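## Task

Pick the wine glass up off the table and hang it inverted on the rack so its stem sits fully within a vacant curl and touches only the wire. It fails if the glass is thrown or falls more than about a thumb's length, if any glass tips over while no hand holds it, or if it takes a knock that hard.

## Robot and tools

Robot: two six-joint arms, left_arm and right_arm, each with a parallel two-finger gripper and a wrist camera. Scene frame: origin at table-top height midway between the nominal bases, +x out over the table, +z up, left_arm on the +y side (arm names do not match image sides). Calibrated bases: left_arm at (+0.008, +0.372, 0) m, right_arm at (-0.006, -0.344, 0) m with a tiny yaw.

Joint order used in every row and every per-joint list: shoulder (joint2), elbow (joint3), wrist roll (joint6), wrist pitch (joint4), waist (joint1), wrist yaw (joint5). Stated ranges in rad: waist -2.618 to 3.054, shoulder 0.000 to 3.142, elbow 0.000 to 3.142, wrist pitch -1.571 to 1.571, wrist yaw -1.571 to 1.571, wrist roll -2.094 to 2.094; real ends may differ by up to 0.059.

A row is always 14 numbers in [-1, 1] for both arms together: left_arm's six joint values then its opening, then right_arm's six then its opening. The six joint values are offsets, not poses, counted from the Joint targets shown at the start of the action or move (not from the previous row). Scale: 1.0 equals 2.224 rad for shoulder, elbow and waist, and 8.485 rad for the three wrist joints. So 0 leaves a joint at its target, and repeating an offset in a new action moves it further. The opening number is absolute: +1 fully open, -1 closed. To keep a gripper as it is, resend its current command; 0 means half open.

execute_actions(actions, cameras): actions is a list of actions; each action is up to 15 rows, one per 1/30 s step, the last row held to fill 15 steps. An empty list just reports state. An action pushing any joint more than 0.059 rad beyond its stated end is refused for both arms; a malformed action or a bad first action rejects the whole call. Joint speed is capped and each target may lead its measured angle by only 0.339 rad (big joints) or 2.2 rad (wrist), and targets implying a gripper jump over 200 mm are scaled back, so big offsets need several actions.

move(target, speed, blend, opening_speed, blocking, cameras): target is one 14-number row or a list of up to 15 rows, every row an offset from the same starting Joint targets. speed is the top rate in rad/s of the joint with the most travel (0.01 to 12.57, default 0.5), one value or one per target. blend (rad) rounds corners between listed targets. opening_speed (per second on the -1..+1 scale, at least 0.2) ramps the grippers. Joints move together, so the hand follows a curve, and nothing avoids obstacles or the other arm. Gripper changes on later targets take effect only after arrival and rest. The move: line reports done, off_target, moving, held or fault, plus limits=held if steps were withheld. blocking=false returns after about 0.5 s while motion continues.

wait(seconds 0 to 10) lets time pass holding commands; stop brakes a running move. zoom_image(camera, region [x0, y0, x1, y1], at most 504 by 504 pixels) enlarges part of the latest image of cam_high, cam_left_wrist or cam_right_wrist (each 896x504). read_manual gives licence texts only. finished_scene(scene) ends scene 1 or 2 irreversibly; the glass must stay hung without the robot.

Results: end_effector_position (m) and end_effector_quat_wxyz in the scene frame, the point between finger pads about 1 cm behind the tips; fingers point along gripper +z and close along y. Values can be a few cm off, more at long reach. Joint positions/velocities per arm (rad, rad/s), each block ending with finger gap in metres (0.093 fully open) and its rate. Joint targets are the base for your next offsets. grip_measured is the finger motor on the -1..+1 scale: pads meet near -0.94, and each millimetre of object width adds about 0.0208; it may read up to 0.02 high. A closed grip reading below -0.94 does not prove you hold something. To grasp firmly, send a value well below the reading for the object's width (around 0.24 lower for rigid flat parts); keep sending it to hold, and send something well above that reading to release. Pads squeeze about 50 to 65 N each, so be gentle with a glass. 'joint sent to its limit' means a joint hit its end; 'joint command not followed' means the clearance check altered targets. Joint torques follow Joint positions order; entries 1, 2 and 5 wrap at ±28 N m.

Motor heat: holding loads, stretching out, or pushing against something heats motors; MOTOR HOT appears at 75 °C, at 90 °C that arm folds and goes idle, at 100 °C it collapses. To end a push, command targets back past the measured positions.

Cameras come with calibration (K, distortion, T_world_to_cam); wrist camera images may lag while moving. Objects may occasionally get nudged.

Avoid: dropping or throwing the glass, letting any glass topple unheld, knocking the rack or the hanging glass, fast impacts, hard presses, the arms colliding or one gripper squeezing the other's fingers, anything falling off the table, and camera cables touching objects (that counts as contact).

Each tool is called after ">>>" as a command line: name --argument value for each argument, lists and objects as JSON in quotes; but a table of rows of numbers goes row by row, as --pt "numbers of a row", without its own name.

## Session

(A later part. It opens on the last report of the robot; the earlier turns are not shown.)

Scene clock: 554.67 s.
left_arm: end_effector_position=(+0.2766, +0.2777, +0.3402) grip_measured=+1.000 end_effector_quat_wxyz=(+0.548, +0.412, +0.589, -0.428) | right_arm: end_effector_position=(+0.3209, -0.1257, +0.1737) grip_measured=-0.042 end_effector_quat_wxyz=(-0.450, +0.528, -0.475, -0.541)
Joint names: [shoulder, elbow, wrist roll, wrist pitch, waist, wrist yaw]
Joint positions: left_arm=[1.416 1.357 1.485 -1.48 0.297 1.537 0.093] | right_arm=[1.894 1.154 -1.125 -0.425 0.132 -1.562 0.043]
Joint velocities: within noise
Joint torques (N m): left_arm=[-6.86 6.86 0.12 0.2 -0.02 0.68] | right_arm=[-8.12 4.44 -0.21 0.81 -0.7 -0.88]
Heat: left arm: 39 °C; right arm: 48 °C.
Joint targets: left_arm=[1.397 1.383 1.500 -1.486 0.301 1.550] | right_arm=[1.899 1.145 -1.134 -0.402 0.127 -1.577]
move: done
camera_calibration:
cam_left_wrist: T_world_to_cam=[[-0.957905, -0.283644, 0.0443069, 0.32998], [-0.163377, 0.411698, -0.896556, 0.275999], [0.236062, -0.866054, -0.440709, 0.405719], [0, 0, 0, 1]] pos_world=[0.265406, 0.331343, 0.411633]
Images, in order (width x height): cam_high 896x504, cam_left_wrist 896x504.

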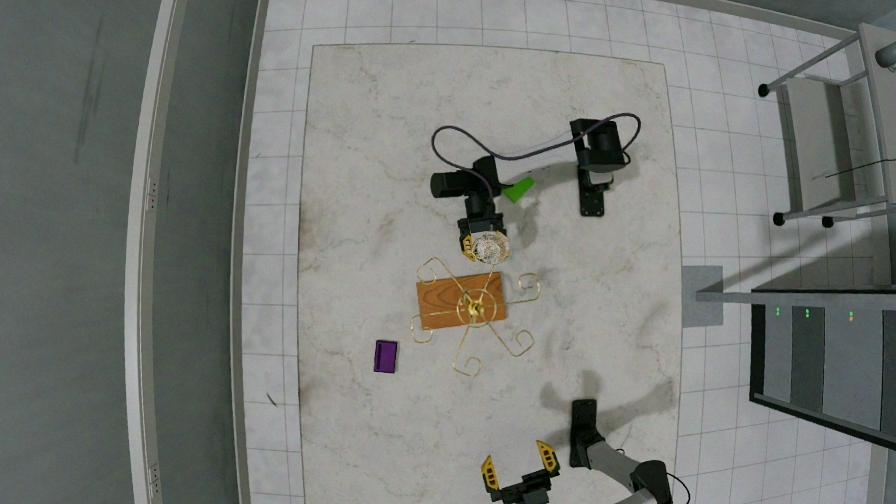

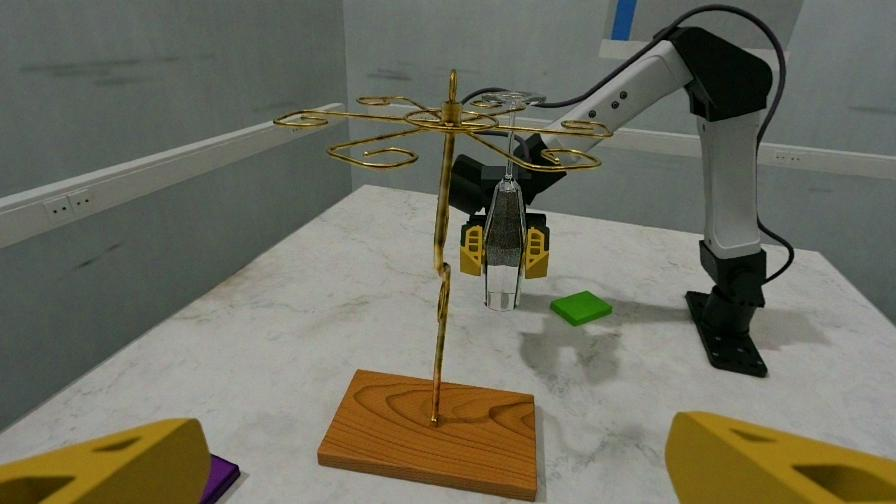

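>>> move --pt "0 0 0 0 0 0 1 0.0038 -0.0049 0 0.0023 0.0076 0 -0.25" --pt "0 0 0 0 0 0 1 0.0038 -0.0049 0 0.0023 0.0076 0 0.9" --speed 0.1 --opening_speed 0.6 --cameras '["cam_left_wrist","cam_high"]'

>>> zoom_image --camera "cam_left_wrist" --region '[420, 40, 620, 340]'

>>> zoom_image --camera "cam_high" --region '[460, 210, 530, 280]'

Scene clock: 592.47 s.
left_arm: end_effector_position=(+0.2766, +0.2777, +0.3402) grip_measured=+1.000 end_effector_quat_wxyz=(+0.548, +0.412, +0.589, -0.428) | right_arm: end_effector_position=(+0.3192, -0.1243, +0.1715) grip_measured=+0.897 end_effector_quat_wxyz=(-0.452, +0.528, -0.469, -0.545)
Joint names: [shoulder, elbow, wrist roll, wrist pitch, waist, wrist yaw]
Joint positions: left_arm=[1.416 1.357 1.485 -1.48 0.297 1.537 0.093] | right_arm=[1.9 1.145 -1.125 -0.403 0.136 -1.573 0.088]
Joint velocities: within noise
Joint torques (N m): left_arm=[-7.01 6.83 0.1 0.21 -0.18 0.67] | right_arm=[-7.86 4.23 -0.17 0.86 0.58 -0.78]
Heat: left arm: 39 °C; right arm: 42 °C.
Joint targets: left_arm=[1.397 1.383 1.500 -1.486 0.301 1.550] | right_arm=[1.907 1.134 -1.134 -0.383 0.144 -1.578]
move: done
camera_calibration:
cam_left_wrist: T_world_to_cam=[[-0.957905, -0.283644, 0.0443069, 0.32998], [-0.163377, 0.411698, -0.896556, 0.275999], [0.236062, -0.866054, -0.440709, 0.405719], [0, 0, 0, 1]] pos_world=[0.265406, 0.331343, 0.411633]
Images, in order (width x height): cam_high 896x504, cam_left_wrist 896x504.

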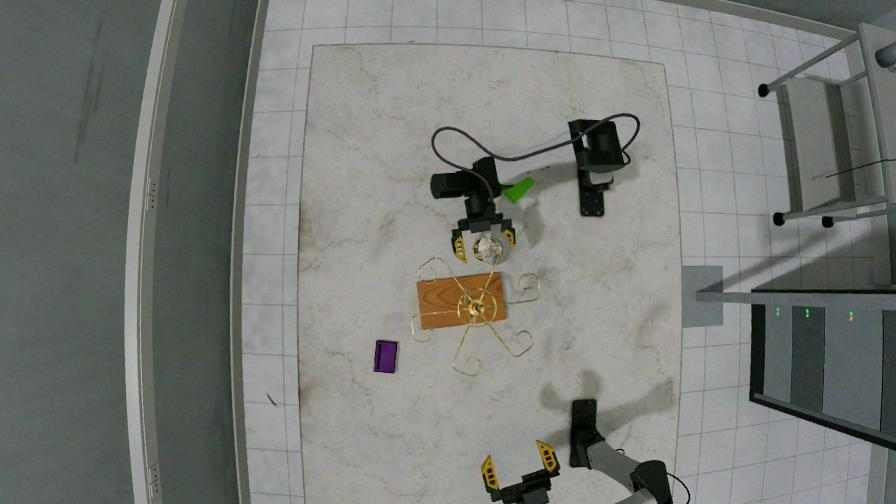

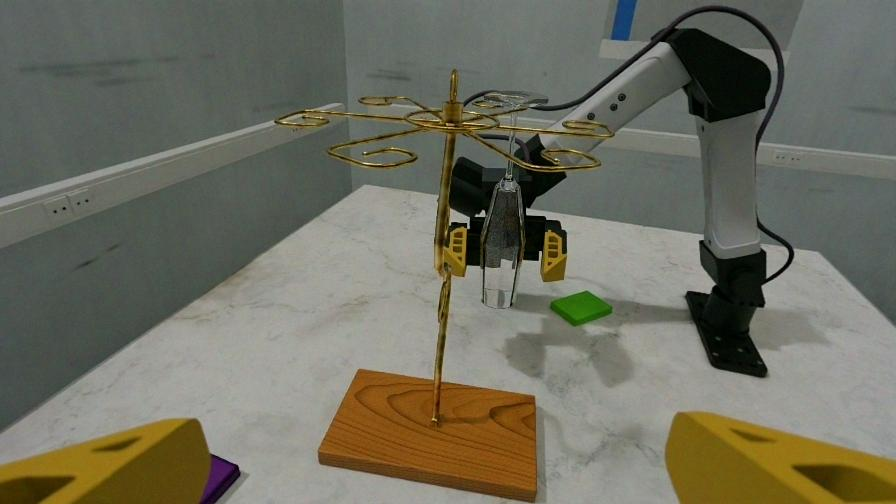

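Scaled by 1.680 from the camera's 896x504 image, which has a finer 1280x720 frame.

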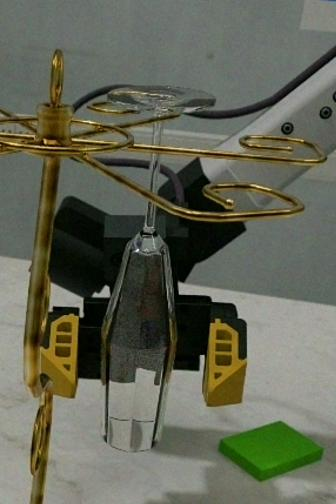

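Scaled by 7.200 from the camera's 896x504 image, which has a finer 1280x720 frame.

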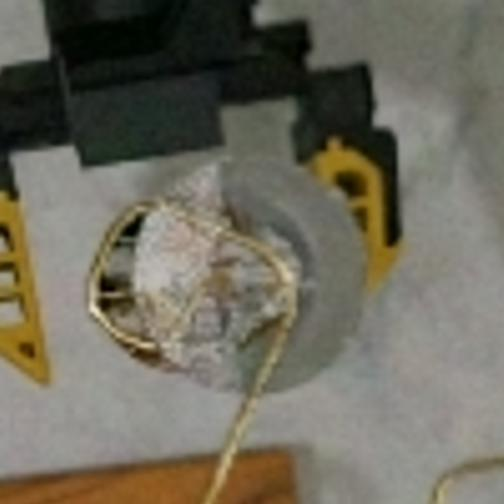

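>>> move --pt "0 0 0 0 0 0 1 -0.0585 -0.0606 0 0.0041 -0.071 0 0.9" --pt "0 0 0 0 0 0 1 -0.1169 -0.1312 0 0.0074 -0.1394 0 0.9" --speed 0.25 --blend 0.03 --cameras '["cam_left_wrist","cam_high"]'

>>> zoom_image --camera "cam_left_wrist" --region '[420, 40, 620, 340]'

>>> zoom_image --camera "cam_high" --region '[460, 210, 530, 280]'

Scene clock: 629.97 s.
left_arm: end_effector_position=(+0.2766, +0.2777, +0.3402) grip_measured=+1.000 end_effector_quat_wxyz=(+0.548, +0.412, +0.589, -0.428) | right_arm: end_effector_position=(+0.3030, -0.2197, +0.1710) grip_measured=+0.897 end_effector_quat_wxyz=(+0.528, -0.453, +0.542, +0.471)
Joint names: [shoulder, elbow, wrist roll, wrist pitch, waist, wrist yaw]
Joint positions: left_arm=[1.416 1.357 1.485 -1.48 0.297 1.537 0.093] | right_arm=[1.67 0.853 -1.125 -0.341 -0.162 -1.573 0.088]
Joint velocities: within noise
Joint torques (N m): left_arm=[-6.89 6.63 0.1 0.19 -0.21 0.68] | right_arm=[-8.51 4 -0.2 0.83 -0.59 -0.8]
Heat: left arm: 39 °C; right arm: 42 °C.
Joint targets: left_arm=[1.397 1.383 1.500 -1.486 0.301 1.550] | right_arm=[1.648 0.842 -1.134 -0.320 -0.166 -1.578]
move: done
camera_calibration:
cam_left_wrist: T_world_to_cam=[[-0.957905, -0.283644, 0.0443069, 0.32998], [-0.163377, 0.411698, -0.896556, 0.275999], [0.236062, -0.866054, -0.440709, 0.405719], [0, 0, 0, 1]] pos_world=[0.265406, 0.331343, 0.411633]
Images, in order (width x height): cam_high 896x504, cam_left_wrist 896x504.

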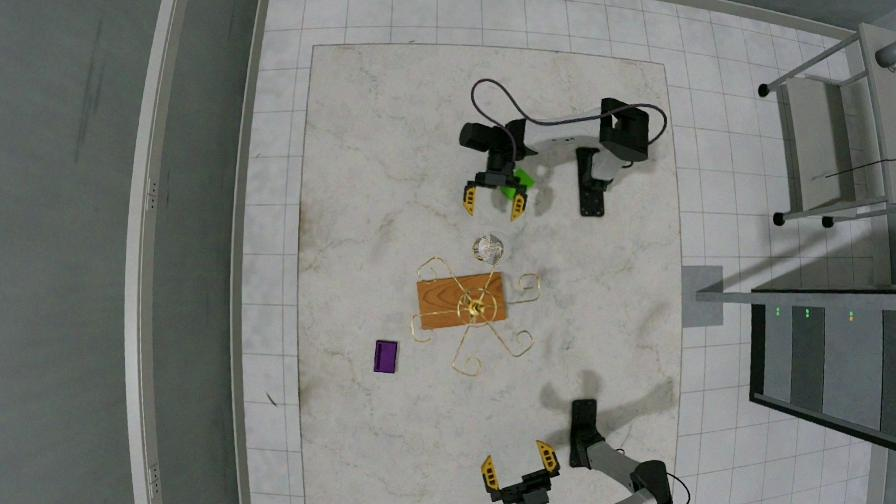

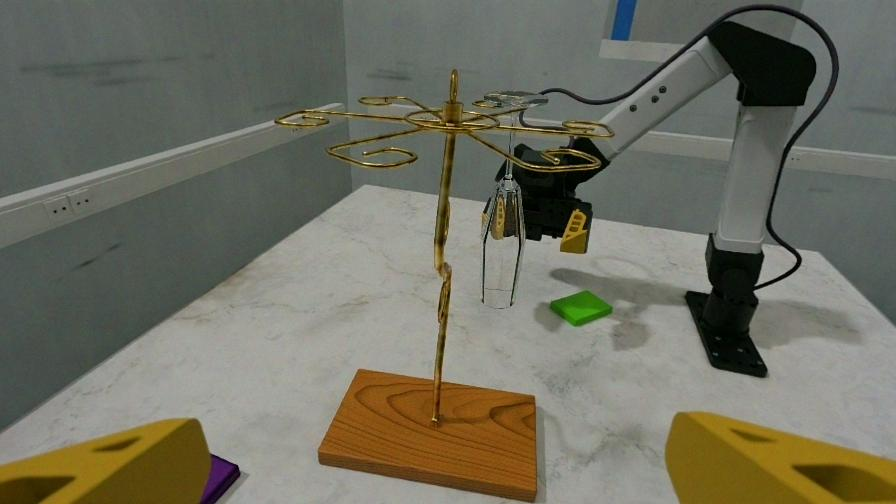

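Scaled by 1.680 from the camera's 896x504 image, which has a finer 1280x720 frame.

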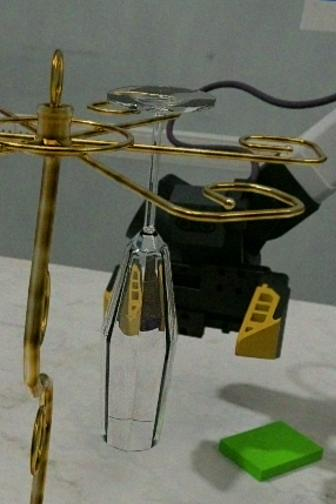

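Scaled by 7.200 from the camera's 896x504 image, which has a finer 1280x720 frame.

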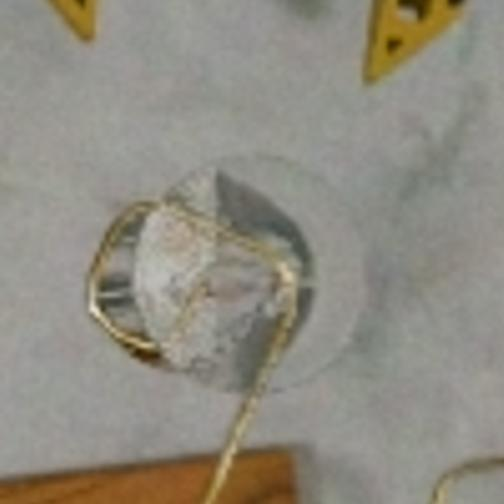

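>>> finished_scene --scene 2

The scene is finished: the task was done.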